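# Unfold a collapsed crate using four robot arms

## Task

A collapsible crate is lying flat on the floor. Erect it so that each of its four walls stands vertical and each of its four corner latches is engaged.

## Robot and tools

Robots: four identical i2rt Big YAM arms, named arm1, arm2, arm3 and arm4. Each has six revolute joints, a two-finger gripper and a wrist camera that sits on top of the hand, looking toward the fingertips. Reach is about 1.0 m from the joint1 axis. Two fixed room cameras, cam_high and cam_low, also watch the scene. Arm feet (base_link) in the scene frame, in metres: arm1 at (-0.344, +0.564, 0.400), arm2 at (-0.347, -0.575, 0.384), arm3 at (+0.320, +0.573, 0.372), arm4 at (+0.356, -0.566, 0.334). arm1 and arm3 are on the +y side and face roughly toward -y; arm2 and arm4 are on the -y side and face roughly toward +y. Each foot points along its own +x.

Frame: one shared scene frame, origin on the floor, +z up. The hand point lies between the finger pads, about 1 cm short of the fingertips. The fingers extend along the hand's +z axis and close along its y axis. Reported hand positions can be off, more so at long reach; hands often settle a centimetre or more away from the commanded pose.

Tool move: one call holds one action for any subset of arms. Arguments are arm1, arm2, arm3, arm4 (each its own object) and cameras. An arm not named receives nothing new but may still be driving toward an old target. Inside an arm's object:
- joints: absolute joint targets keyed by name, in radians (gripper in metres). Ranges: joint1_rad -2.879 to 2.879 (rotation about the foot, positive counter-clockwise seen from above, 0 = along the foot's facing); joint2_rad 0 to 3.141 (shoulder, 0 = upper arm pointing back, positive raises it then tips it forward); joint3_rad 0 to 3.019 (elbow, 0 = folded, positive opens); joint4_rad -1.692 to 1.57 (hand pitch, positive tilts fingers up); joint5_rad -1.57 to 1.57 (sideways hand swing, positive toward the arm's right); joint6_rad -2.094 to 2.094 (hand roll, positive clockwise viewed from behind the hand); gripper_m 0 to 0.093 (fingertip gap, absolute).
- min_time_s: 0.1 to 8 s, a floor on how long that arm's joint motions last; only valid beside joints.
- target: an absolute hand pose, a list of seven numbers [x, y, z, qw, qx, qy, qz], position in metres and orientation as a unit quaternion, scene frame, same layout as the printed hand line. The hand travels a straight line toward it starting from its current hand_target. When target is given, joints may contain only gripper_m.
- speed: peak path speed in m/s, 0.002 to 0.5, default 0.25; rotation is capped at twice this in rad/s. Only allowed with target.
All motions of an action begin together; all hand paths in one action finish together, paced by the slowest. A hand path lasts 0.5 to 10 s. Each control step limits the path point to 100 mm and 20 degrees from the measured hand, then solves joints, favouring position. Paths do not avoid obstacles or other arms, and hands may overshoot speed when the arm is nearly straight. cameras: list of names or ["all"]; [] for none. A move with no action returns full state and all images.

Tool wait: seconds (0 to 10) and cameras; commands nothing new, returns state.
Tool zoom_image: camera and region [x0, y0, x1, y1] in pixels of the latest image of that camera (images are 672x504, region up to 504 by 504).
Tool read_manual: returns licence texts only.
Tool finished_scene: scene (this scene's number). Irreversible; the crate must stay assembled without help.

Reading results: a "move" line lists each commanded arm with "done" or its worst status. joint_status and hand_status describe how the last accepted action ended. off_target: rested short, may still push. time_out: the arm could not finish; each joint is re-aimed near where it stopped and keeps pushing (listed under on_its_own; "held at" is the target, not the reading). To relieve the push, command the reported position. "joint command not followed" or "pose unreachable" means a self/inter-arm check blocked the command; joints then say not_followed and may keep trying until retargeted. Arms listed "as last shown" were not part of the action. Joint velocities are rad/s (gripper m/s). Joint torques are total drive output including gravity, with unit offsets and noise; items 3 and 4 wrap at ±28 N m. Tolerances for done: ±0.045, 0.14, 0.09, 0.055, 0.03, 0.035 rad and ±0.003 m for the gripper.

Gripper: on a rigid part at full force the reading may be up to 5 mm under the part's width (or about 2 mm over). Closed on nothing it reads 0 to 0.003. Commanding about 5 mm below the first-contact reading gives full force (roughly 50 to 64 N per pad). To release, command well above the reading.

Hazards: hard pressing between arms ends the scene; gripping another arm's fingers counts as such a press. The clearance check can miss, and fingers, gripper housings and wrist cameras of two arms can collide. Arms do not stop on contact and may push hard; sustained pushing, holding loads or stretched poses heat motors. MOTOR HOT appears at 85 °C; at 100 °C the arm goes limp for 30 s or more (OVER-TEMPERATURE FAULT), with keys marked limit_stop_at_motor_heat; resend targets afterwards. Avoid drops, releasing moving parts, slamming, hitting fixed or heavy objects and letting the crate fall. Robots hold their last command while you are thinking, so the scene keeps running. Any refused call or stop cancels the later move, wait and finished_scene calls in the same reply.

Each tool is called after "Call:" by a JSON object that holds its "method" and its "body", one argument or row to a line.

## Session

Call:
{"method": "move", "body": {

}}

Scene clock: 0.00 s.
Joint torques (N m): no reading
Motor temperatures (°C): arm1=[27 28 27 26 23 23 25] | arm2=[23 24 24 24 27 26 24] | arm3=[26 24 27 23 25 23 27] | arm4=[24 26 25 29 26 24 26]
Heat: arm1: hottest joint2_rad 28 °C; arm2: hottest joint5_rad 27 °C; arm3: hottest joint3_rad 27 °C; arm4: hottest joint4_rad 29 °C.
Joint velocities: within noise
arm1.joint_positions: joint1_rad=+0.789 joint2_rad=+0.609 joint3_rad=+1.408 joint4_rad=-1.451 joint5_rad=+0.217 joint6_rad=-0.687 gripper_m=+0.09396
arm1.joint_status: not commanded
arm1.hand: x=-0.1883 y=+0.4177 z=+0.9285 quat_wxyz=(-0.292, -0.006, -0.892, +0.344) (m; scene frame)
arm1.hand_target: x=-0.1903 y=+0.4192 z=+0.9383 quat_wxyz=(-0.301, -0.007, -0.887, +0.350) (m; scene frame)
arm1.hand_status: not commanded
arm2.joint_positions: joint1_rad=-0.187 joint2_rad=+0.597 joint3_rad=+1.311 joint4_rad=-1.291 joint5_rad=+0.240 joint6_rad=-0.242 gripper_m=+0.09396
arm2.joint_status: not commanded
arm2.hand: x=-0.2313 y=-0.3616 z=+0.9012 quat_wxyz=(-0.466, +0.549, -0.680, -0.136) (m; scene frame)
arm2.hand_target: x=-0.2318 y=-0.3633 z=+0.9149 quat_wxyz=(-0.477, +0.543, -0.676, -0.143) (m; scene frame)
arm2.hand_status: not commanded
arm3.joint_positions: joint1_rad=+0.868 joint2_rad=+0.636 joint3_rad=+1.401 joint4_rad=-1.459 joint5_rad=+0.267 joint6_rad=-0.464 gripper_m=+0.09396
arm3.joint_status: not commanded
arm3.hand: x=+0.4150 y=+0.3713 z=+0.8920 quat_wxyz=(-0.249, -0.258, -0.861, +0.361) (m; scene frame)
arm3.hand_target: x=+0.4139 y=+0.3728 z=+0.9011 quat_wxyz=(-0.257, -0.258, -0.856, +0.367) (m; scene frame)
arm3.hand_status: not commanded
arm4.joint_positions: joint1_rad=-0.127 joint2_rad=+0.607 joint3_rad=+1.357 joint4_rad=-1.287 joint5_rad=+0.181 joint6_rad=-0.762 gripper_m=+0.09396
arm4.joint_status: not commanded
arm4.hand: x=+0.3685 y=-0.3250 z=+0.8718 quat_wxyz=(-0.478, +0.793, -0.350, -0.141) (m; scene frame)
arm4.hand_target: x=+0.3687 y=-0.3277 z=+0.8812 quat_wxyz=(-0.487, +0.788, -0.349, -0.145) (m; scene frame)
arm4.hand_status: not commanded
pictures: arm1_cam_wrist, arm2_cam_wrist, arm3_cam_wrist, arm4_cam_wrist, cam_high, cam_low

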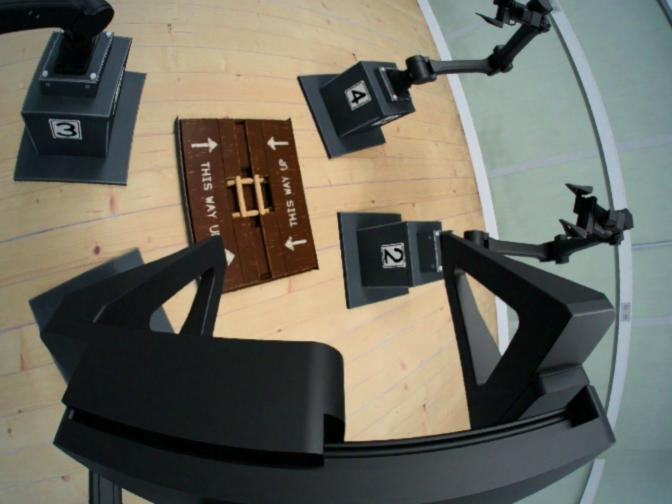

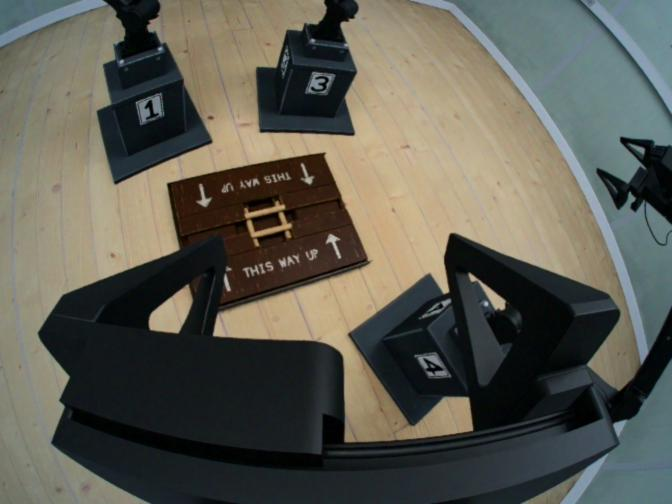

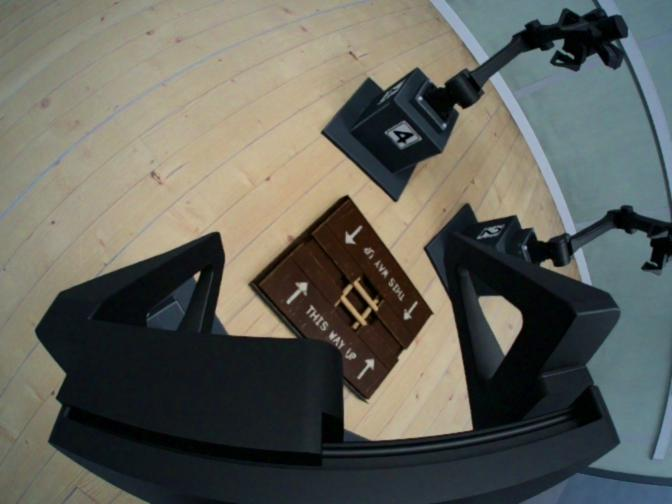

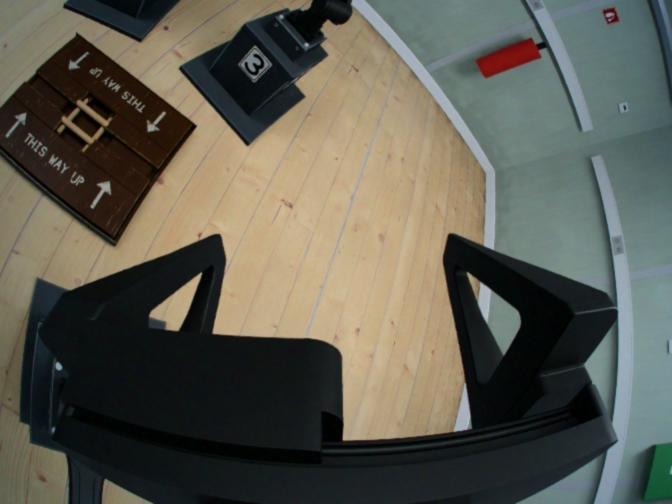

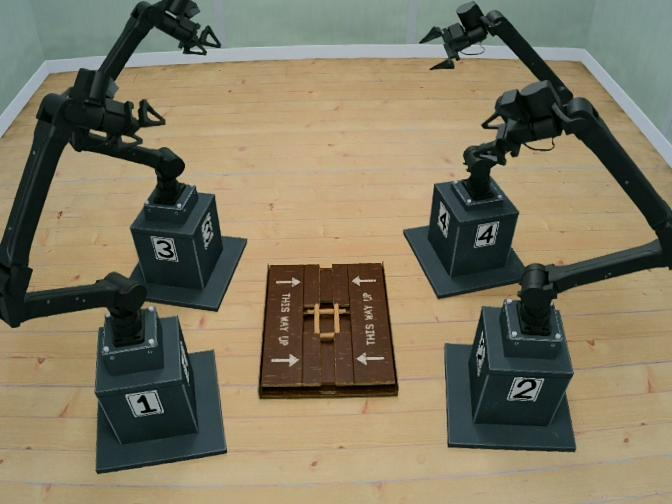

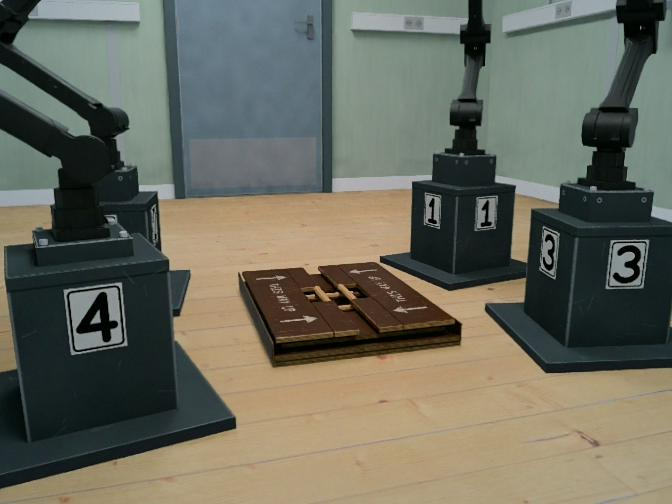

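Call:
{"method": "zoom_image", "body": {
  "camera": "cam_high",
  "region": [256, 250, 416, 410]
}}

Scaled by 3.150 from the camera's 672x504 image, which has a finer 960x720 frame.

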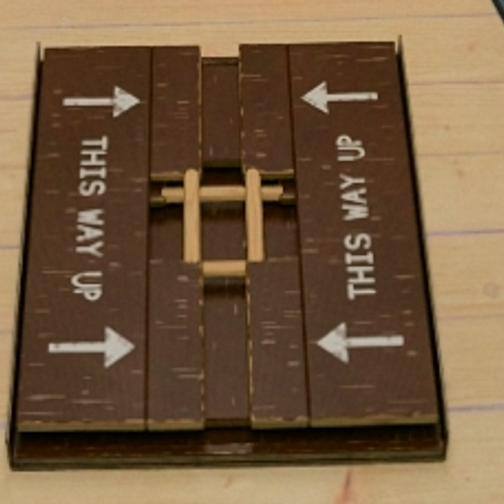

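Call:
{"method": "move", "body": {
  "arm1": {"target": [-0.002, 0.038, 0.16, 0, 0.03, 1, 0], "speed": 0.3, "joints": {"gripper_m": 0.055}},
  "arm4": {"target": [0.05, -0.22, 0.30, 0, 1, -0.015, 0], "speed": 0.3, "joints": {"gripper_m": 0.055}},
  "arm3": {"target": [0.22, 0.20, 0.40, 0, 0.7177, 0.6964, 0], "speed": 0.3, "joints": {"gripper_m": 0.055}},
  "arm2": {"target": [-0.28, -0.20, 0.40, 0, 0.6964, -0.7177, 0], "speed": 0.3, "joints": {"gripper_m": 0.055}},
  "cameras": ["arm1_cam_wrist", "cam_high"]
}}

Scene clock: 23.73 s.
Joint torques (N m): arm1=[-0.73 -24.7 7.9 0.14 0.11 0.01] | arm2=[0.73 -11.93 8.01 0.64 -0.12 -0.12] | arm3=[-1.55 -9.23 8.66 0.64 0.23 0.11] | arm4=[2.32 -13.22 9.98 -0.13 -0.22 -0.1]
Motor temperatures (°C): arm1=[27 28 29 26 23 23 25] | arm2=[23 24 26 25 27 26 24] | arm3=[26 24 29 23 25 23 27] | arm4=[24 26 28 29 26 25 26]
Heat: arm1: hottest joint3_rad 29 °C; arm2: hottest joint5_rad 27 °C; arm3: hottest joint3_rad 29 °C; arm4: hottest joint4_rad 29 °C.
move: arm1 off_target; arm2 off_target; arm3 off_target; arm4 off_target
Joint velocities: within noise
arm1.joint_positions: joint1_rad=+0.407 joint2_rad=+2.519 joint3_rad=+1.655 joint4_rad=-0.729 joint5_rad=-0.010 joint6_rad=-0.919 gripper_m=+0.05507
arm1.joint_status: all done
arm1.hand: x=-0.0032 y=+0.0560 z=+0.1586 quat_wxyz=(+0.005, -0.030, -0.999, -0.009) (m; scene frame)
arm1.hand_target: x=-0.0023 y=+0.0439 z=+0.1576 quat_wxyz=(+0.003, -0.029, -1.000, -0.004) (m; scene frame)
arm1.hand_status: off_target (0.018 m and 1.2 deg from the pose sent, 0.877 m and 53.7 deg at the start)
arm2.joint_positions: joint1_rad=-0.045 joint2_rad=+1.562 joint3_rad=+0.829 joint4_rad=-0.890 joint5_rad=+0.005 joint6_rad=-0.133 gripper_m=+0.05513
arm2.joint_status: all done
arm2.hand: x=-0.2810 y=-0.2239 z=+0.3908 quat_wxyz=(+0.019, +0.690, -0.724, +0.018) (m; scene frame)
arm2.hand_target: x=-0.2814 y=-0.2029 z=+0.3998 quat_wxyz=(+0.002, +0.696, -0.718, +0.004) (m; scene frame)
arm2.hand_status: off_target (0.026 m and 3.2 deg from the pose sent, 0.529 m and 58.9 deg at the start)
arm3.joint_positions: joint1_rad=-0.040 joint2_rad=+1.541 joint3_rad=+0.857 joint4_rad=-0.934 joint5_rad=-0.001 joint6_rad=-0.231 gripper_m=+0.05513
arm3.joint_status: all done
arm3.hand: x=+0.2285 y=+0.2226 z=+0.3933 quat_wxyz=(+0.011, -0.716, -0.698, -0.022) (m; scene frame)
arm3.hand_target: x=+0.2186 y=+0.2036 z=+0.3987 quat_wxyz=(+0.003, -0.723, -0.691, -0.006) (m; scene frame)
arm3.hand_status: off_target (0.025 m and 2.8 deg from the pose sent, 0.556 m and 76.6 deg at the start)
arm4.joint_positions: joint1_rad=+0.508 joint2_rad=+1.815 joint3_rad=+1.024 joint4_rad=-0.810 joint5_rad=+0.010 joint6_rad=-0.788 gripper_m=+0.05507
arm4.joint_status: all done
arm4.hand: x=+0.0684 y=-0.2325 z=+0.2965 quat_wxyz=(+0.008, +0.999, -0.034, +0.014) (m; scene frame)
arm4.hand_target: x=+0.0553 y=-0.2228 z=+0.2989 quat_wxyz=(+0.001, +1.000, -0.022, +0.006) (m; scene frame)
arm4.hand_status: off_target (0.023 m and 2.8 deg from the pose sent, 0.663 m and 74.1 deg at the start)
pictures: arm1_cam_wrist, cam_high

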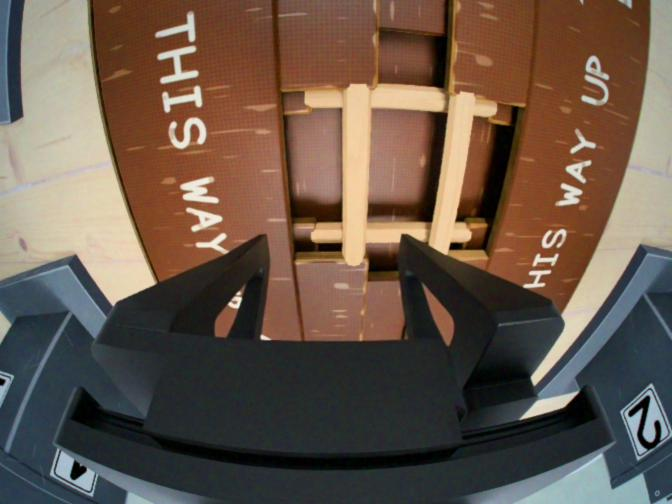

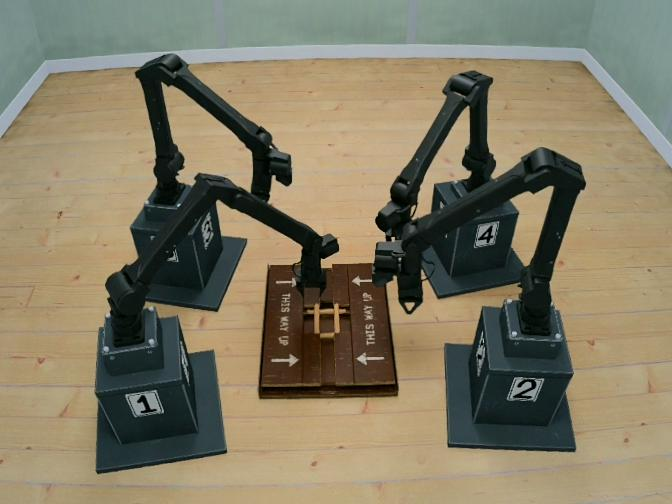

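Call:
{"method": "move", "body": {
  "arm1": {"target": [-0.003, 0.0322, 0.043, 0, 0.03, 1, 0], "speed": 0.12},
  "cameras": ["arm1_cam_wrist"]
}}

Scene clock: 28.80 s.
Joint torques (N m): arm1=[-0.79 -25.29 7.23 0.73 0.16 -0.03] | arm2=[0.79 -11.93 7.99 0.65 -0.11 -0.12] | arm3=[-1.61 -8.94 8.58 0.46 0.18 0.15] | arm4=[2.32 -13.22 9.98 -0.13 -0.22 -0.1]
Motor temperatures (°C): arm1=[27 29 29 26 23 23 25] | arm2=[23 24 26 25 27 26 24] | arm3=[26 24 29 23 25 23 27] | arm4=[24 26 28 29 26 25 26]
Heat: arm1: hottest joint2_rad 29 °C; arm2: hottest joint5_rad 27 °C; arm3: hottest joint3_rad 29 °C; arm4: hottest joint4_rad 29 °C.
move: arm1 off_target
Joint velocities: within noise
arm1.joint_positions: joint1_rad=+0.399 joint2_rad=+2.775 joint3_rad=+1.835 joint4_rad=-0.652 joint5_rad=-0.010 joint6_rad=-0.922 gripper_m=+0.05507
arm1.joint_status: not commanded
arm1.hand: x=-0.0036 y=+0.0464 z=+0.0471 quat_wxyz=(+0.005, -0.033, -0.999, -0.009) (m; scene frame)
arm1.hand_target: x=-0.0032 y=+0.0341 z=+0.0426 quat_wxyz=(+0.000, -0.031, -1.000, +0.000) (m; scene frame)
arm1.hand_status: off_target (0.015 m and 1.2 deg from the pose sent, 0.118 m and 1.2 deg at the start)
arm2, arm3: as last shown
arm4.joint_positions: joint1_rad=+0.502 joint2_rad=+1.815 joint3_rad=+1.024 joint4_rad=-0.810 joint5_rad=+0.010 joint6_rad=-0.788 gripper_m=+0.05507
arm4.joint_status: not commanded
arm4.hand: x=+0.0705 y=-0.2308 z=+0.2965 quat_wxyz=(+0.008, +0.999, -0.037, +0.014) (m; scene frame)
arm4.hand_target: x=+0.0575 y=-0.2209 z=+0.2989 quat_wxyz=(+0.001, +1.000, -0.025, +0.006) (m; scene frame)
arm4.hand_status: not commanded
pictures: arm1_cam_wrist

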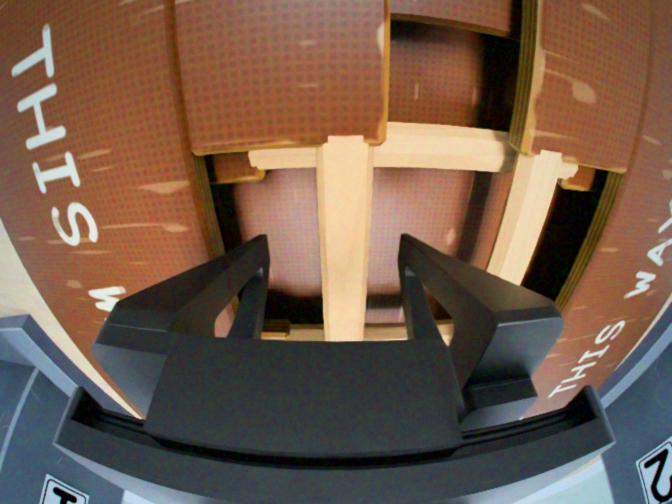

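Call:
{"method": "move", "body": {
  "arm1": {"joints": {"gripper_m": 0.008}}
}}

Call:
{"method": "move", "body": {
  "arm1": {"target": [-0.0025, 0.0395, 0.0896, 0, 0.0298, 0.9912, -0.1305], "speed": 0.08},
  "cameras": ["arm1_cam_wrist"]
}}

Scene clock: 31.40 s.
Joint torques (N m): arm1=[-0.85 -25.35 7.2 0.72 0 -0.02] | arm2=[0.73 -11.93 7.99 0.65 -0.12 -0.12] | arm3=[-1.14 -8.82 8.54 0.65 0.25 0.11] | arm4=[2.32 -13.22 9.98 -0.13 -0.22 -0.1]
Motor temperatures (°C): arm1=[27 29 29 26 23 23 25] | arm2=[23 24 26 24 27 26 24] | arm3=[26 24 30 23 25 23 27] | arm4=[24 26 28 29 26 25 26]
Heat: arm1: hottest joint2_rad 29 °C; arm2: hottest joint5_rad 27 °C; arm3: hottest joint3_rad 30 °C; arm4: hottest joint4_rad 29 °C.
move: arm1 off_target
Joint velocities: within noise
arm1.joint_positions: joint1_rad=+0.396 joint2_rad=+2.775 joint3_rad=+1.838 joint4_rad=-0.644 joint5_rad=-0.006 joint6_rad=-0.934 gripper_m=+0.01719
arm1.joint_status: gripper_m off_target (ended at +0.01722, target +0.00800)
arm1.hand: x=-0.0038 y=+0.0419 z=+0.0478 quat_wxyz=(+0.004, -0.028, -1.000, -0.003) (m; scene frame)
arm1.hand_target: x=-0.0034 y=+0.0328 z=+0.0431 quat_wxyz=(-0.001, -0.028, -1.000, +0.001) (m; scene frame)
arm1.hand_status: not commanded
arm2, arm3, arm4: as last shown
pictures: none

Scene clock: 33.67 s.
Joint torques (N m): arm1=[0.38 -26.75 3.56 1.83 0.79 0.21] | arm2=[0.79 -11.93 7.99 0.65 -0.12 -0.12] | arm3=[-1.55 -9.41 8.53 0.73 0.23 0.13] | arm4=[2.26 -13.16 9.98 -0.13 -0.22 -0.1]
Motor temperatures (°C): arm1=[27 29 29 26 23 23 25] | arm2=[23 24 26 24 27 26 24] | arm3=[26 24 30 23 25 23 27] | arm4=[24 26 28 29 26 25 26]
Heat: arm1: hottest joint2_rad 29 °C; arm2: hottest joint5_rad 27 °C; arm3: hottest joint3_rad 30 °C; arm4: hottest joint4_rad 29 °C.
move: arm1 done
Joint velocities: within noise
arm1.joint_positions: joint1_rad=+0.435 joint2_rad=+2.634 joint3_rad=+1.583 joint4_rad=-0.336 joint5_rad=+0.128 joint6_rad=-0.911 gripper_m=+0.01715
arm1.joint_status: not commanded
arm1.hand: x=-0.0042 y=+0.0441 z=+0.0821 quat_wxyz=(-0.001, -0.026, -0.993, +0.114) (m; scene frame)
arm1.hand_target: x=-0.0016 y=+0.0415 z=+0.0886 quat_wxyz=(-0.001, -0.029, -0.992, +0.126) (m; scene frame)
arm1.hand_status: done (0.009 m and 1.9 deg from the pose sent, 0.042 m and 15.4 deg at the start)
arm2, arm3, arm4: as last shown
pictures: arm1_cam_wrist

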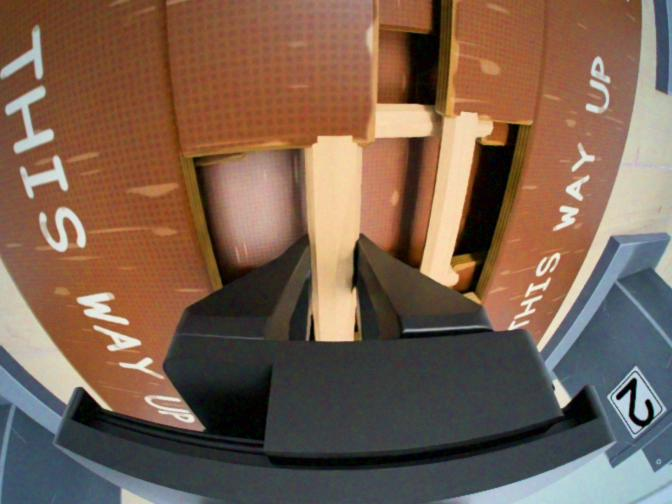

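Call:
{"method": "move", "body": {
  "arm1": {"target": [-0.0012, 0.0657, 0.1482, 0, 0.0286, 0.9535, -0.3007], "speed": 0.1}
}}

Call:
{"method": "move", "body": {
  "arm1": {"target": [0.0002, 0.1097, 0.1905, 0, 0.0266, 0.8868, -0.4618], "speed": 0.1},
  "arm4": {"target": [-0.026, -0.030, 0.19, 0, 1, -0.015, 0], "speed": 0.25},
  "cameras": ["arm1_cam_wrist", "arm4_cam_wrist", "cam_low"]
}}

Scene clock: 38.33 s.
Joint torques (N m): arm1=[0.26 -24.35 2.76 2.51 0.98 0.2] | arm2=[0.79 -11.87 7.99 0.64 -0.11 -0.12] | arm3=[-1.79 -8.76 8.44 0.8 0.25 0.15] | arm4=[2.26 -13.16 9.98 -0.12 -0.22 -0.1]
Motor temperatures (°C): arm1=[27 29 29 26 23 23 25] | arm2=[23 24 26 24 27 26 24] | arm3=[26 24 30 23 25 23 27] | arm4=[24 26 28 29 26 25 26]
Heat: arm1: hottest joint2_rad 29 °C; arm2: hottest joint5_rad 27 °C; arm3: hottest joint3_rad 30 °C; arm4: hottest joint4_rad 29 °C.
move: arm1 done
Joint velocities: within noise
arm1.joint_positions: joint1_rad=+0.522 joint2_rad=+2.475 joint3_rad=+1.269 joint4_rad=+0.089 joint5_rad=+0.378 joint6_rad=-0.899 gripper_m=+0.01712
arm1.joint_status: not commanded
arm1.hand: x=-0.0045 y=+0.0639 z=+0.1435 quat_wxyz=(+0.003, -0.025, -0.957, +0.290) (m; scene frame)
arm1.hand_target: x=-0.0018 y=+0.0643 z=+0.1483 quat_wxyz=(+0.002, -0.028, -0.953, +0.301) (m; scene frame)
arm1.hand_status: done (0.006 m and 1.4 deg from the pose sent, 0.070 m and 21.9 deg at the start)
arm2, arm3, arm4: as last shown
pictures: none

Scene clock: 41.00 s.
Joint torques (N m): arm1=[1.14 -20.19 1.94 3.02 0.84 0.21] | arm2=[0.79 -11.87 7.99 0.61 -0.12 -0.12] | arm3=[-1.26 -8.88 8.55 0.54 0.21 0.13] | arm4=[1.49 -20.72 11.26 -0.54 -0.23 -0.1]
Motor temperatures (°C): arm1=[27 30 29 26 23 23 25] | arm2=[23 24 26 24 27 26 24] | arm3=[26 24 30 23 25 23 27] | arm4=[24 26 28 29 26 25 26]
Heat: arm1: hottest joint2_rad 30 °C; arm2: hottest joint5_rad 27 °C; arm3: hottest joint3_rad 30 °C; arm4: hottest joint4_rad 29 °C.
move: arm1 done; arm4 off_target
Joint velocities: within noise
arm1.joint_positions: joint1_rad=+0.642 joint2_rad=+2.433 joint3_rad=+1.045 joint4_rad=+0.548 joint5_rad=+0.663 joint6_rad=-0.943 gripper_m=+0.01712
arm1.joint_status: not commanded
arm1.hand: x=-0.0037 y=+0.1022 z=+0.1928 quat_wxyz=(+0.005, -0.027, -0.889, +0.457) (m; scene frame)
arm1.hand_target: x=-0.0017 y=+0.1071 z=+0.1906 quat_wxyz=(+0.002, -0.028, -0.886, +0.462) (m; scene frame)
arm1.hand_status: done (0.009 m and 0.9 deg from the pose sent, 0.066 m and 21.3 deg at the start)
arm2, arm3: as last shown
arm4.joint_positions: joint1_rad=+0.418 joint2_rad=+2.389 joint3_rad=+1.736 joint4_rad=-0.920 joint5_rad=+0.000 joint6_rad=-0.904 gripper_m=+0.05507
arm4.joint_status: not commanded
arm4.hand: x=-0.0227 y=-0.0411 z=+0.1942 quat_wxyz=(+0.001, +1.000, -0.021, +0.001) (m; scene frame)
arm4.hand_target: x=-0.0246 y=-0.0315 z=+0.1874 quat_wxyz=(+0.001, +1.000, -0.015, +0.000) (m; scene frame)
arm4.hand_status: off_target (0.012 m and 0.7 deg from the pose sent, 0.247 m and 3.1 deg at the start)
pictures: arm1_cam_wrist, arm4_cam_wrist, cam_low

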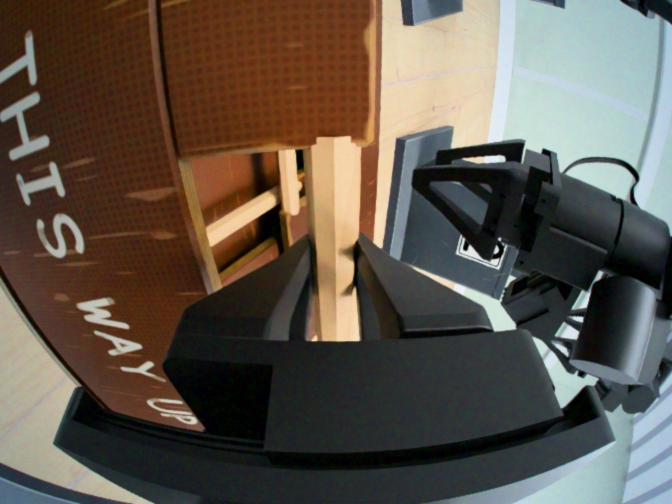

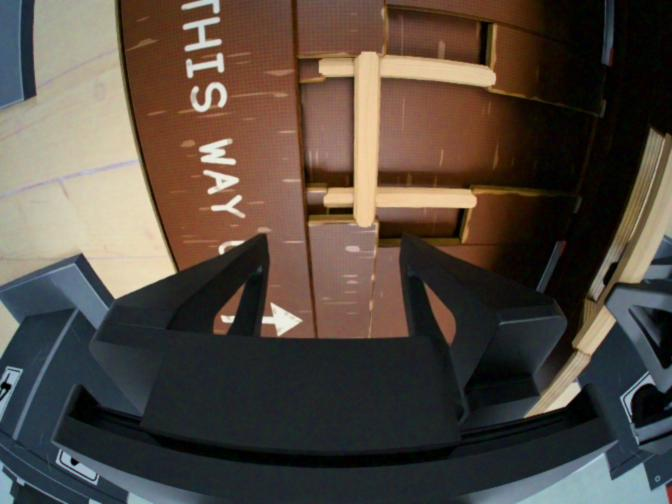

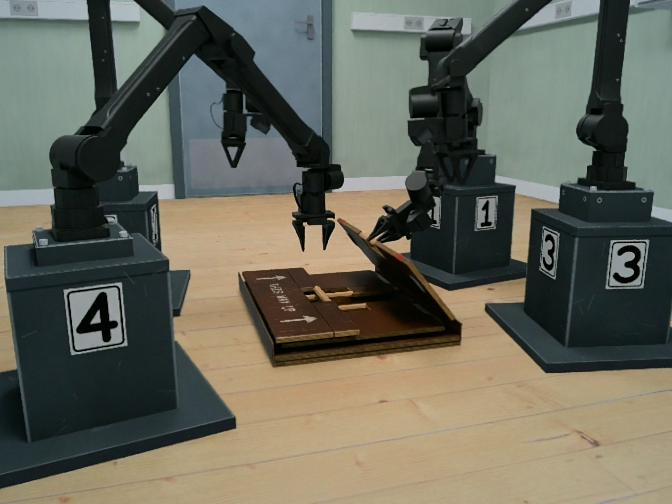

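Call:
{"method": "move", "body": {
  "arm1": {"target": [0.0015, 0.1617, 0.216, 0, 0.0253, 0.8432, -0.5374], "speed": 0.1},
  "arm4": {"target": [-0.026, -0.0115, 0.045, 0, 1, -0.015, 0], "speed": 0.15},
  "cameras": ["arm4_cam_wrist"]
}}

Scene clock: 45.40 s.
Joint torques (N m): arm1=[1.79 -19.37 0.31 2.67 0.56 0.33] | arm2=[0.73 -11.87 8.01 0.64 -0.12 -0.12] | arm3=[-1.2 -9.23 8.5 0.68 0.21 0.16] | arm4=[1.26 -22.01 10.18 -0.01 -0.18 -0.09]
Motor temperatures (°C): arm1=[27 30 29 26 23 23 25] | arm2=[23 24 27 24 27 26 24] | arm3=[26 24 31 23 25 23 27] | arm4=[24 27 28 29 26 25 26]
Heat: arm1: hottest joint2_rad 30 °C; arm2: hottest joint3_rad 27 °C; arm3: hottest joint3_rad 31 °C; arm4: hottest joint4_rad 29 °C.
move: arm1 off_target; arm4 off_target
Joint velocities: within noise
arm1.joint_positions: joint1_rad=+0.746 joint2_rad=+2.436 joint3_rad=+0.936 joint4_rad=+0.801 joint5_rad=+0.855 joint6_rad=-0.982 gripper_m=+0.01717
arm1.joint_status: not commanded
arm1.hand: x=-0.0028 y=+0.1441 z=+0.2223 quat_wxyz=(+0.010, -0.031, -0.841, +0.540) (m; scene frame)
arm1.hand_target: x=-0.0013 y=+0.1578 z=+0.2172 quat_wxyz=(+0.003, -0.027, -0.842, +0.538) (m; scene frame)
arm1.hand_status: off_target (0.019 m and 1.4 deg from the pose sent, 0.064 m and 10.6 deg at the start)
arm2, arm3: as last shown
arm4.joint_positions: joint1_rad=+0.402 joint2_rad=+2.693 joint3_rad=+1.923 joint4_rad=-0.810 joint5_rad=+0.000 joint6_rad=-0.923 gripper_m=+0.05507
arm4.joint_status: not commanded
arm4.hand: x=-0.0245 y=-0.0212 z=+0.0543 quat_wxyz=(+0.003, +1.000, -0.019, +0.003) (m; scene frame)
arm4.hand_target: x=-0.0250 y=-0.0123 z=+0.0458 quat_wxyz=(-0.001, +1.000, -0.014, -0.001) (m; scene frame)
arm4.hand_status: off_target (0.014 m and 0.7 deg from the pose sent, 0.152 m and 0.7 deg at the start)
pictures: arm4_cam_wrist

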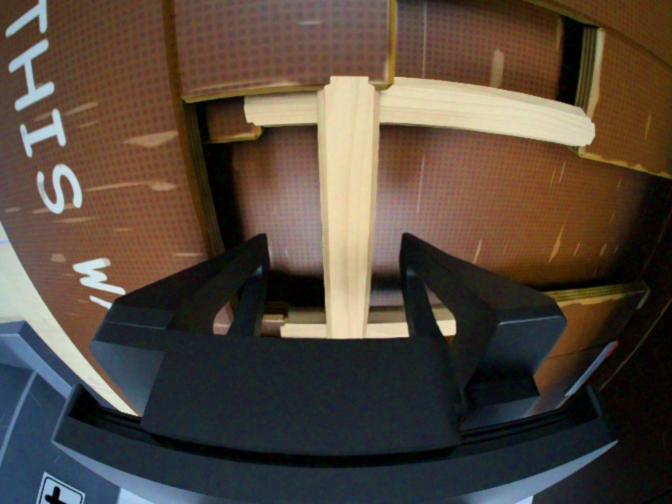

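Call:
{"method": "move", "body": {
  "arm1": {"target": [0.003, 0.2107, 0.228, 0, 0.0238, 0.7932, -0.609], "speed": 0.1},
  "arm4": {"joints": {"gripper_m": 0.008}}
}}

Call:
{"method": "move", "body": {
  "arm1": {"target": [0.004, 0.2427, 0.233, 0, 0.0234, 0.777, -0.6295], "speed": 0.08},
  "arm4": {"target": [-0.0248, -0.0246, 0.113, -0.1736, 0.9848, -0.0148, 0.0026], "speed": 0.08},
  "cameras": ["arm4_cam_wrist", "cam_low"]
}}

Scene clock: 48.80 s.
Joint torques (N m): arm1=[2.55 -17.32 -0.55 2.59 0.12 0.37] | arm2=[0.85 -11.93 7.98 0.64 -0.12 -0.12] | arm3=[-1.49 -9.17 8.55 0.59 0.22 0.11] | arm4=[1.55 -22.42 9.85 -0.12 -0.25 -0.02]
Motor temperatures (°C): arm1=[27 30 29 26 23 23 26] | arm2=[23 24 27 24 27 26 24] | arm3=[26 24 31 23 25 23 27] | arm4=[24 27 29 29 26 25 26]
Heat: arm1: hottest joint2_rad 30 °C; arm2: hottest joint3_rad 27 °C; arm3: hottest joint3_rad 31 °C; arm4: hottest joint3_rad 29 °C.
move: arm1 off_target; arm4 off_target
Joint velocities: within noise
arm1.joint_positions: joint1_rad=+0.870 joint2_rad=+2.504 joint3_rad=+0.879 joint4_rad=+1.086 joint5_rad=+1.064 joint6_rad=-1.064 gripper_m=+0.01721
arm1.joint_status: not commanded
arm1.hand: x=-0.0010 y=+0.1930 z=+0.2386 quat_wxyz=(+0.016, -0.036, -0.788, +0.615) (m; scene frame)
arm1.hand_target: x=+0.0020 y=+0.2091 z=+0.2297 quat_wxyz=(+0.003, -0.025, -0.791, +0.611) (m; scene frame)
arm1.hand_status: off_target (0.021 m and 2.5 deg from the pose sent, 0.067 m and 9.8 deg at the start)
arm2, arm3: as last shown
arm4.joint_positions: joint1_rad=+0.399 joint2_rad=+2.694 joint3_rad=+1.928 joint4_rad=-0.801 joint5_rad=+0.004 joint6_rad=-0.937 gripper_m=+0.01686
arm4.joint_status: gripper_m off_target (ended at +0.01689, target +0.00800)
arm4.hand: x=-0.0246 y=-0.0164 z=+0.0546 quat_wxyz=(-0.002, +1.000, -0.014, +0.000) (m; scene frame)
arm4.hand_target: x=-0.0264 y=-0.0115 z=+0.0457 quat_wxyz=(-0.004, +1.000, -0.010, -0.002) (m; scene frame)
arm4.hand_status: not commanded
pictures: none

Scene clock: 51.57 s.
Joint torques (N m): arm1=[3.9 -16.79 -1.14 2.89 0.29 0.37] | arm2=[0.73 -11.87 7.99 0.65 -0.12 -0.12] | arm3=[-1.32 -9.35 8.54 0.64 0.23 0.14] | arm4=[2.43 -23.77 5.12 0.68 0.38 0.29]
Motor temperatures (°C): arm1=[27 30 29 26 23 23 26] | arm2=[23 24 27 24 27 26 24] | arm3=[26 24 31 23 25 23 27] | arm4=[24 27 29 29 26 25 26]
Heat: arm1: hottest joint2_rad 30 °C; arm2: hottest joint3_rad 27 °C; arm3: hottest joint3_rad 31 °C; arm4: hottest joint3_rad 29 °C.
move: arm1 off_target; arm4 done
Joint velocities: within noise
arm1.joint_positions: joint1_rad=+0.932 joint2_rad=+2.525 joint3_rad=+0.862 joint4_rad=+1.149 joint5_rad=+1.143 joint6_rad=-1.067 gripper_m=+0.01721
arm1.joint_status: not commanded
arm1.hand: x=+0.0005 y=+0.2179 z=+0.2416 quat_wxyz=(+0.017, -0.039, -0.773, +0.633) (m; scene frame)
arm1.hand_target: x=+0.0070 y=+0.2402 z=+0.2341 quat_wxyz=(-0.003, -0.025, -0.776, +0.630) (m; scene frame)
arm1.hand_status: off_target (0.027 m and 2.7 deg from the pose sent, 0.050 m and 3.1 deg at the start)
arm2.joint_positions: joint1_rad=-0.045 joint2_rad=+1.562 joint3_rad=+0.829 joint4_rad=-0.890 joint5_rad=+0.005 joint6_rad=-0.133 gripper_m=+0.05513
arm2.joint_status: not commanded
arm2.hand: x=-0.2810 y=-0.2239 z=+0.3908 quat_wxyz=(+0.019, +0.690, -0.724, +0.018) (m; scene frame)
arm2.hand_target: x=-0.2814 y=-0.2029 z=+0.3998 quat_wxyz=(+0.002, +0.696, -0.718, +0.004) (m; scene frame)
arm2.hand_status: not commanded
arm3.joint_positions: joint1_rad=-0.040 joint2_rad=+1.541 joint3_rad=+0.857 joint4_rad=-0.934 joint5_rad=-0.001 joint6_rad=-0.231 gripper_m=+0.05513
arm3.joint_status: not commanded
arm3.hand: x=+0.2285 y=+0.2226 z=+0.3933 quat_wxyz=(+0.011, -0.716, -0.698, -0.022) (m; scene frame)
arm3.hand_target: x=+0.2186 y=+0.2036 z=+0.3987 quat_wxyz=(+0.003, -0.723, -0.691, -0.006) (m; scene frame)
arm3.hand_status: not commanded
arm4.joint_positions: joint1_rad=+0.456 joint2_rad=+2.481 joint3_rad=+1.581 joint4_rad=-0.408 joint5_rad=+0.204 joint6_rad=-0.909 gripper_m=+0.01681
arm4.joint_status: not commanded
arm4.hand: x=-0.0247 y=-0.0216 z=+0.1085 quat_wxyz=(-0.165, +0.986, -0.013, -0.001) (m; scene frame)
arm4.hand_target: x=-0.0253 y=-0.0268 z=+0.1120 quat_wxyz=(-0.168, +0.986, -0.016, +0.002) (m; scene frame)
arm4.hand_status: done (0.005 m and 1.1 deg from the pose sent, 0.059 m and 19.7 deg at the start)
pictures: arm4_cam_wrist, cam_low

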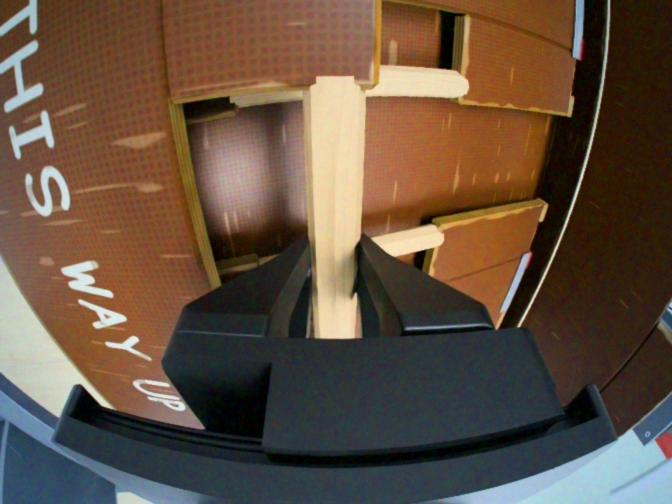

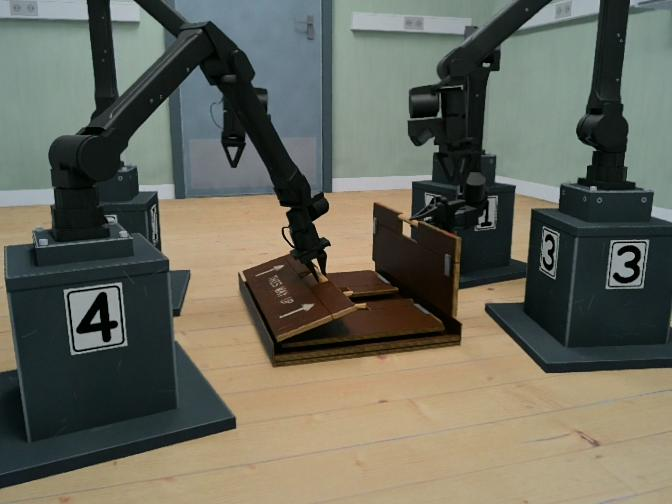

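Call:
{"method": "move", "body": {
  "arm4": {"target": [-0.0257, -0.0536, 0.171, -0.342, 0.9397, -0.0141, 0.0051], "speed": 0.1}
}}

Call:
{"method": "move", "body": {
  "arm4": {"target": [-0.0272, -0.1026, 0.215, -0.4848, 0.8746, -0.0131, 0.0073], "speed": 0.1}
}}

Call:
{"method": "move", "body": {
  "arm4": {"target": [-0.0288, -0.1576, 0.238, -0.5878, 0.8090, -0.0121, 0.0088], "speed": 0.1},
  "arm3": {"target": [0.06, 0.06, 0.32, 0, 0.7177, 0.6964, 0], "speed": 0.25},
  "cameras": ["arm4_cam_wrist", "cam_low"]
}}

Scene clock: 57.30 s.
Joint torques (N m): arm1=[3.6 -17.32 -1.22 2.86 0.21 0.36] | arm2=[0.79 -11.93 8.01 0.64 -0.12 -0.12] | arm3=[-1.2 -8.7 8.54 0.65 0.2 0.15] | arm4=[2.43 -21.19 4.68 1.52 0.66 0.1]
Motor temperatures (°C): arm1=[27 30 29 26 23 23 26] | arm2=[23 24 27 24 27 26 24] | arm3=[26 24 31 23 25 23 27] | arm4=[24 28 28 29 26 25 27]
Heat: arm1: hottest joint2_rad 30 °C; arm2: hottest joint3_rad 27 °C; arm3: hottest joint3_rad 31 °C; arm4: hottest joint4_rad 29 °C.
move: arm4 done
Joint velocities: within noise
arm1.joint_positions: joint1_rad=+0.932 joint2_rad=+2.525 joint3_rad=+0.862 joint4_rad=+1.150 joint5_rad=+1.143 joint6_rad=-1.067 gripper_m=+0.01721
arm1.joint_status: not commanded
arm1.hand: x=+0.0006 y=+0.2178 z=+0.2418 quat_wxyz=(+0.017, -0.039, -0.773, +0.633) (m; scene frame)
arm1.hand_target: x=+0.0071 y=+0.2401 z=+0.2343 quat_wxyz=(-0.003, -0.025, -0.776, +0.631) (m; scene frame)
arm1.hand_status: not commanded
arm2, arm3: as last shown
arm4.joint_positions: joint1_rad=+0.548 joint2_rad=+2.322 joint3_rad=+1.282 joint4_rad=-0.006 joint5_rad=+0.462 joint6_rad=-0.909 gripper_m=+0.01679
arm4.joint_status: not commanded
arm4.hand: x=-0.0252 y=-0.0480 z=+0.1673 quat_wxyz=(-0.336, +0.942, -0.015, +0.003) (m; scene frame)
arm4.hand_target: x=-0.0256 y=-0.0522 z=+0.1712 quat_wxyz=(-0.343, +0.939, -0.011, +0.006) (m; scene frame)
arm4.hand_status: done (0.007 m and 0.8 deg from the pose sent, 0.070 m and 21.0 deg at the start)
pictures: none

Scene clock: 59.57 s.
Joint torques (N m): arm1=[4.07 -17.44 -1.03 2.91 0.2 0.36] | arm2=[0.85 -11.87 8.01 0.65 -0.12 -0.12] | arm3=[-1.38 -8.94 8.53 0.76 0.23 0.14] | arm4=[2.73 -19.14 3.52 1.84 0.65 0.1]
Motor temperatures (°C): arm1=[27 30 29 26 23 23 26] | arm2=[23 24 27 24 27 26 24] | arm3=[26 24 31 23 25 23 27] | arm4=[24 28 28 29 26 25 27]
Heat: arm1: hottest joint2_rad 30 °C; arm2: hottest joint3_rad 27 °C; arm3: hottest joint3_rad 31 °C; arm4: hottest joint4_rad 29 °C.
move: arm4 done
Joint velocities: within noise
arm1, arm2, arm3: as last shown
arm4.joint_positions: joint1_rad=+0.665 joint2_rad=+2.259 joint3_rad=+1.064 joint4_rad=+0.393 joint5_rad=+0.728 joint6_rad=-0.961 gripper_m=+0.01681
arm4.joint_status: not commanded
arm4.hand: x=-0.0266 y=-0.0934 z=+0.2125 quat_wxyz=(-0.481, +0.876, -0.019, +0.007) (m; scene frame)
arm4.hand_target: x=-0.0270 y=-0.1003 z=+0.2159 quat_wxyz=(-0.486, +0.874, -0.013, +0.009) (m; scene frame)
arm4.hand_status: done (0.010 m and 0.8 deg from the pose sent, 0.072 m and 18.8 deg at the start)
pictures: none

Scene clock: 61.70 s.
Joint torques (N m): arm1=[4.48 -16.67 -1.09 3.02 0.25 0.35] | arm2=[0.79 -11.93 8.01 0.62 -0.11 -0.12] | arm3=[-1.08 -14.27 8.9 -0.1 0.06 -0.05] | arm4=[3.19 -17.03 2.37 2.48 0.6 0.05]
Motor temperatures (°C): arm1=[27 30 29 26 23 23 26] | arm2=[23 24 27 24 27 26 24] | arm3=[26 24 31 23 25 23 27] | arm4=[24 28 28 29 27 25 27]
Heat: arm1: hottest joint2_rad 30 °C; arm2: hottest joint3_rad 27 °C; arm3: hottest joint3_rad 31 °C; arm4: hottest joint4_rad 29 °C.
move: arm3 off_target; arm4 off_target
Joint velocities: within noise
arm1, arm2: as last shown
arm3.joint_positions: joint1_rad=-0.244 joint2_rad=+2.058 joint3_rad=+1.400 joint4_rad=-0.914 joint5_rad=+0.000 joint6_rad=-0.425 gripper_m=+0.05513
arm3.joint_status: not commanded
arm3.hand: x=+0.0713 y=+0.0708 z=+0.3226 quat_wxyz=(-0.001, -0.719, -0.695, -0.002) (m; scene frame)
arm3.hand_target: x=+0.0614 y=+0.0612 z=+0.3185 quat_wxyz=(-0.002, -0.719, -0.695, -0.001) (m; scene frame)
arm3.hand_status: off_target (0.016 m and 0.3 deg from the pose sent, 0.245 m and 2.8 deg at the start)
arm4.joint_positions: joint1_rad=+0.786 joint2_rad=+2.286 joint3_rad=+0.932 joint4_rad=+0.775 joint5_rad=+0.953 joint6_rad=-1.073 gripper_m=+0.01684
arm4.joint_status: not commanded
arm4.hand: x=-0.0273 y=-0.1469 z=+0.2374 quat_wxyz=(-0.584, +0.811, -0.020, +0.010) (m; scene frame)
arm4.hand_target: x=-0.0290 y=-0.1565 z=+0.2378 quat_wxyz=(-0.588, +0.809, -0.011, +0.010) (m; scene frame)
arm4.hand_status: off_target (0.011 m and 1.0 deg from the pose sent, 0.069 m and 14.5 deg at the start)
pictures: arm4_cam_wrist, cam_low

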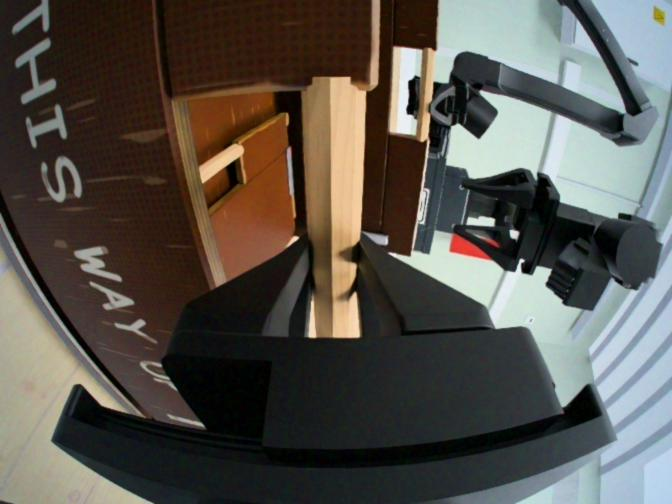

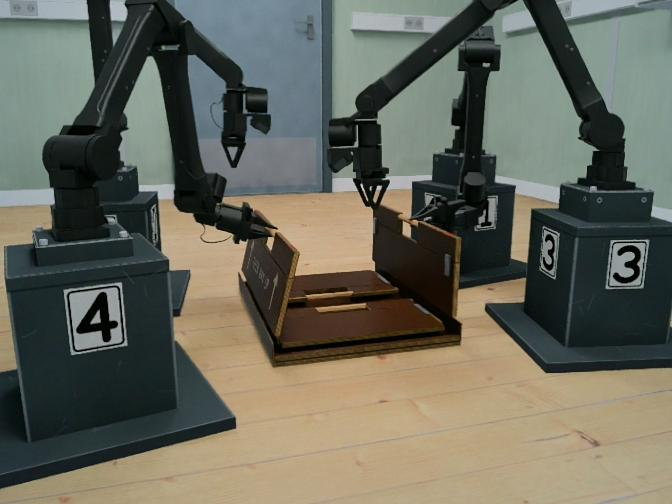

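Call:
{"method": "move", "body": {
  "arm4": {"target": [-0.0295, -0.212, 0.243, -0.6428, 0.7660, -0.0115, 0.0096], "speed": 0.08},
  "arm3": {"target": [0.024, 0.0, 0.15, 0, 0.7177, 0.6964, 0], "speed": 0.2},
  "cameras": ["arm3_cam_wrist", "cam_low"]
}}

Scene clock: 65.13 s.
Joint torques (N m): arm1=[3.96 -16.79 -1.13 3.11 0.26 0.39] | arm2=[0.85 -11.87 8.01 0.64 -0.12 -0.12] | arm3=[-1.67 -17.79 7.92 0.2 0.17 -0.01] | arm4=[4.13 -15.91 1.1 2.76 0.75 0.08]
Motor temperatures (°C): arm1=[27 30 28 26 23 23 26] | arm2=[23 24 27 24 27 26 24] | arm3=[26 25 32 23 25 23 27] | arm4=[24 28 28 29 27 25 27]
Heat: arm1: hottest joint2_rad 30 °C; arm2: hottest joint3_rad 27 °C; arm3: hottest joint3_rad 32 °C; arm4: hottest joint4_rad 29 °C.
move: arm3 off_target; arm4 off_target
Joint velocities: within noise
arm1, arm2: as last shown
arm3.joint_positions: joint1_rad=-0.248 joint2_rad=+2.493 joint3_rad=+1.713 joint4_rad=-0.794 joint5_rad=+0.000 joint6_rad=-0.438 gripper_m=+0.05513
arm3.joint_status: not commanded
arm3.hand: x=+0.0364 y=+0.0058 z=+0.1588 quat_wxyz=(+0.000, -0.716, -0.698, -0.003) (m; scene frame)
arm3.hand_target: x=+0.0244 y=+0.0017 z=+0.1502 quat_wxyz=(+0.000, -0.718, -0.696, +0.001) (m; scene frame)
arm3.hand_status: off_target (0.016 m and 0.4 deg from the pose sent, 0.192 m and 0.3 deg at the start)
arm4.joint_positions: joint1_rad=+0.892 joint2_rad=+2.349 joint3_rad=+0.872 joint4_rad=+1.058 joint5_rad=+1.111 joint6_rad=-1.182 gripper_m=+0.01685
arm4.joint_status: not commanded
arm4.hand: x=-0.0276 y=-0.1952 z=+0.2451 quat_wxyz=(-0.640, +0.768, -0.022, +0.012) (m; scene frame)
arm4.hand_target: x=-0.0296 y=-0.2100 z=+0.2443 quat_wxyz=(-0.644, +0.765, -0.012, +0.010) (m; scene frame)
arm4.hand_status: off_target (0.017 m and 1.3 deg from the pose sent, 0.065 m and 8.5 deg at the start)
pictures: arm3_cam_wrist, cam_low

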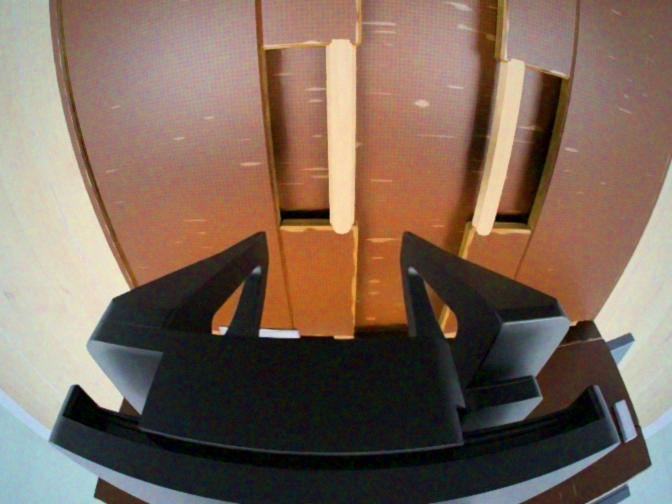

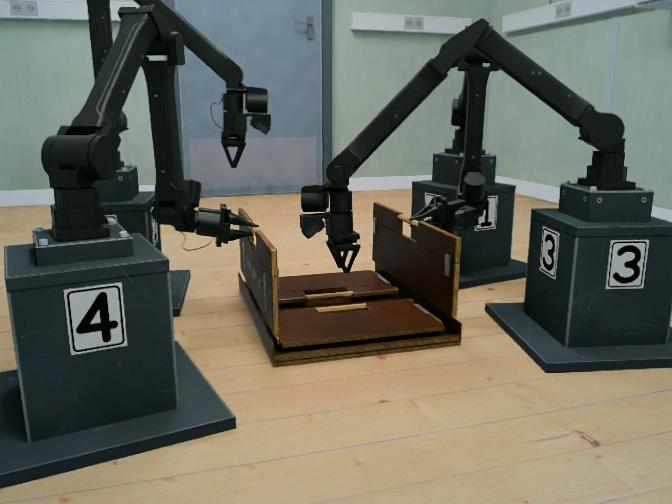

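Call:
{"method": "move", "body": {
  "arm3": {"target": [0.0215, -0.003, 0.028, 0, 0.7177, 0.6964, 0], "speed": 0.12},
  "arm2": {"target": [-0.15, 0.005, 0.20, 0, 0.6964, -0.7177, 0], "speed": 0.25},
  "cameras": ["arm3_cam_wrist"]
}}

Call:
{"method": "move", "body": {
  "arm3": {"joints": {"gripper_m": 0.008}},
  "cameras": ["arm3_cam_wrist", "arm2_cam_wrist"]
}}

Scene clock: 70.07 s.
Joint torques (N m): arm1=[3.55 -17.14 -1.13 2.99 0.24 0.33] | arm2=[-0.73 -22.65 7.41 -0.06 -0.14 -0.13] | arm3=[-1.85 -18.14 7.17 0.66 0.18 -0.02] | arm4=[4.13 -15.91 1.09 2.78 0.75 0.07]
Motor temperatures (°C): arm1=[27 30 28 26 23 23 26] | arm2=[23 25 27 24 27 26 24] | arm3=[26 25 31 23 25 23 27] | arm4=[24 28 28 29 27 25 27]
Heat: arm1: hottest joint2_rad 30 °C; arm2: hottest joint3_rad 27 °C; arm3: hottest joint3_rad 31 °C; arm4: hottest joint4_rad 29 °C.
move: arm2 off_target; arm3 off_target
Joint velocities: within noise
arm1, arm4: as last shown
arm2.joint_positions: joint1_rad=-0.189 joint2_rad=+2.389 joint3_rad=+1.558 joint4_rad=-0.758 joint5_rad=+0.001 joint6_rad=-0.283 gripper_m=+0.05513
arm2.joint_status: not commanded
arm2.hand: x=-0.1551 y=-0.0092 z=+0.1941 quat_wxyz=(+0.008, +0.692, -0.722, +0.005) (m; scene frame)
arm2.hand_target: x=-0.1478 y=+0.0027 z=+0.1987 quat_wxyz=(+0.000, +0.693, -0.721, -0.001) (m; scene frame)
arm2.hand_status: off_target (0.016 m and 1.3 deg from the pose sent, 0.326 m and 3.2 deg at the start)
arm3.joint_positions: joint1_rad=-0.250 joint2_rad=+2.756 joint3_rad=+1.885 joint4_rad=-0.708 joint5_rad=+0.000 joint6_rad=-0.439 gripper_m=+0.05513
arm3.joint_status: not commanded
arm3.hand: x=+0.0327 y=+0.0000 z=+0.0405 quat_wxyz=(+0.001, -0.716, -0.698, -0.005) (m; scene frame)
arm3.hand_target: x=+0.0217 y=-0.0010 z=+0.0288 quat_wxyz=(+0.000, -0.718, -0.696, +0.000) (m; scene frame)
arm3.hand_status: off_target (0.017 m and 0.6 deg from the pose sent, 0.132 m and 0.4 deg at the start)
pictures: arm3_cam_wrist

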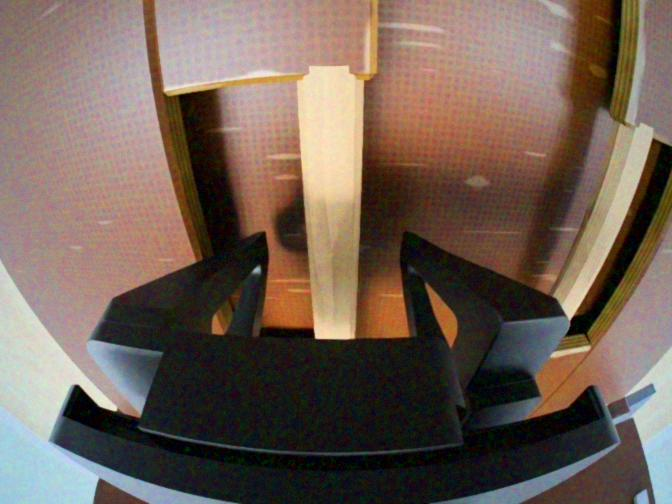

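Scene clock: 70.73 s.
Joint torques (N m): arm1=[4.01 -16.79 -1.1 2.89 0.24 0.33] | arm2=[-0.62 -22.65 7.42 -0.05 -0.14 -0.13] | arm3=[-1.61 -18.37 7.15 0.55 0.12 0.01] | arm4=[4.07 -15.91 1.1 2.8 0.75 0.07]
Motor temperatures (°C): arm1=[27 30 28 26 23 23 26] | arm2=[23 25 27 24 27 26 24] | arm3=[26 25 31 23 25 23 27] | arm4=[24 28 28 29 27 25 27]
Heat: arm1: hottest joint2_rad 30 °C; arm2: hottest joint3_rad 27 °C; arm3: hottest joint3_rad 31 °C; arm4: hottest joint4_rad 29 °C.
move: arm3 off_target
Joint velocities: within noise
arm1, arm4: as last shown
arm2.joint_positions: joint1_rad=-0.187 joint2_rad=+2.389 joint3_rad=+1.558 joint4_rad=-0.758 joint5_rad=+0.001 joint6_rad=-0.283 gripper_m=+0.05513
arm2.joint_status: not commanded
arm2.hand: x=-0.1560 y=-0.0089 z=+0.1941 quat_wxyz=(+0.008, +0.693, -0.721, +0.005) (m; scene frame)
arm2.hand_target: x=-0.1487 y=+0.0030 z=+0.1987 quat_wxyz=(+0.000, +0.693, -0.720, -0.001) (m; scene frame)
arm2.hand_status: not commanded
arm3.joint_positions: joint1_rad=-0.248 joint2_rad=+2.756 joint3_rad=+1.885 joint4_rad=-0.708 joint5_rad=+0.000 joint6_rad=-0.452 gripper_m=+0.01672
arm3.joint_status: gripper_m off_target (ended at +0.01676, target +0.00800)
arm3.hand: x=+0.0336 y=-0.0004 z=+0.0405 quat_wxyz=(+0.001, -0.711, -0.703, -0.005) (m; scene frame)
arm3.hand_target: x=+0.0227 y=-0.0015 z=+0.0288 quat_wxyz=(+0.000, -0.714, -0.700, +0.000) (m; scene frame)
arm3.hand_status: not commanded
pictures: arm2_cam_wrist, arm3_cam_wrist

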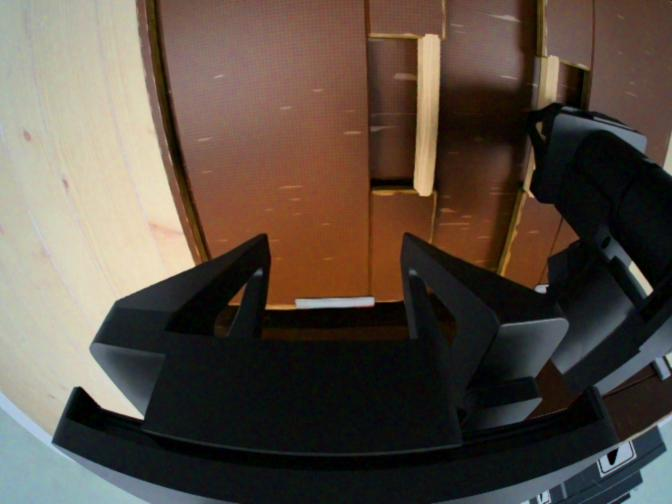

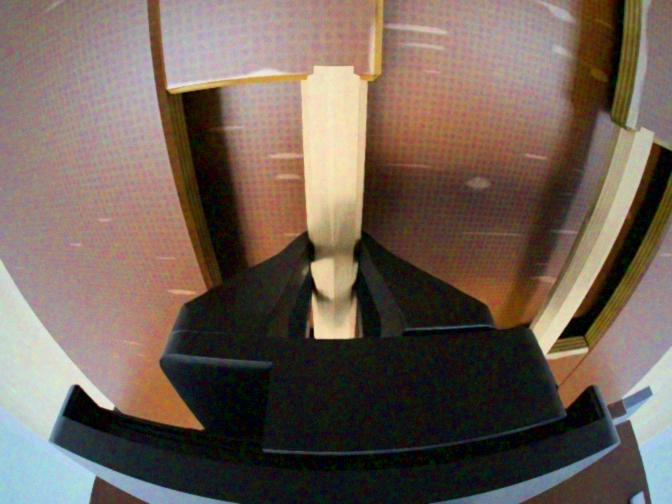

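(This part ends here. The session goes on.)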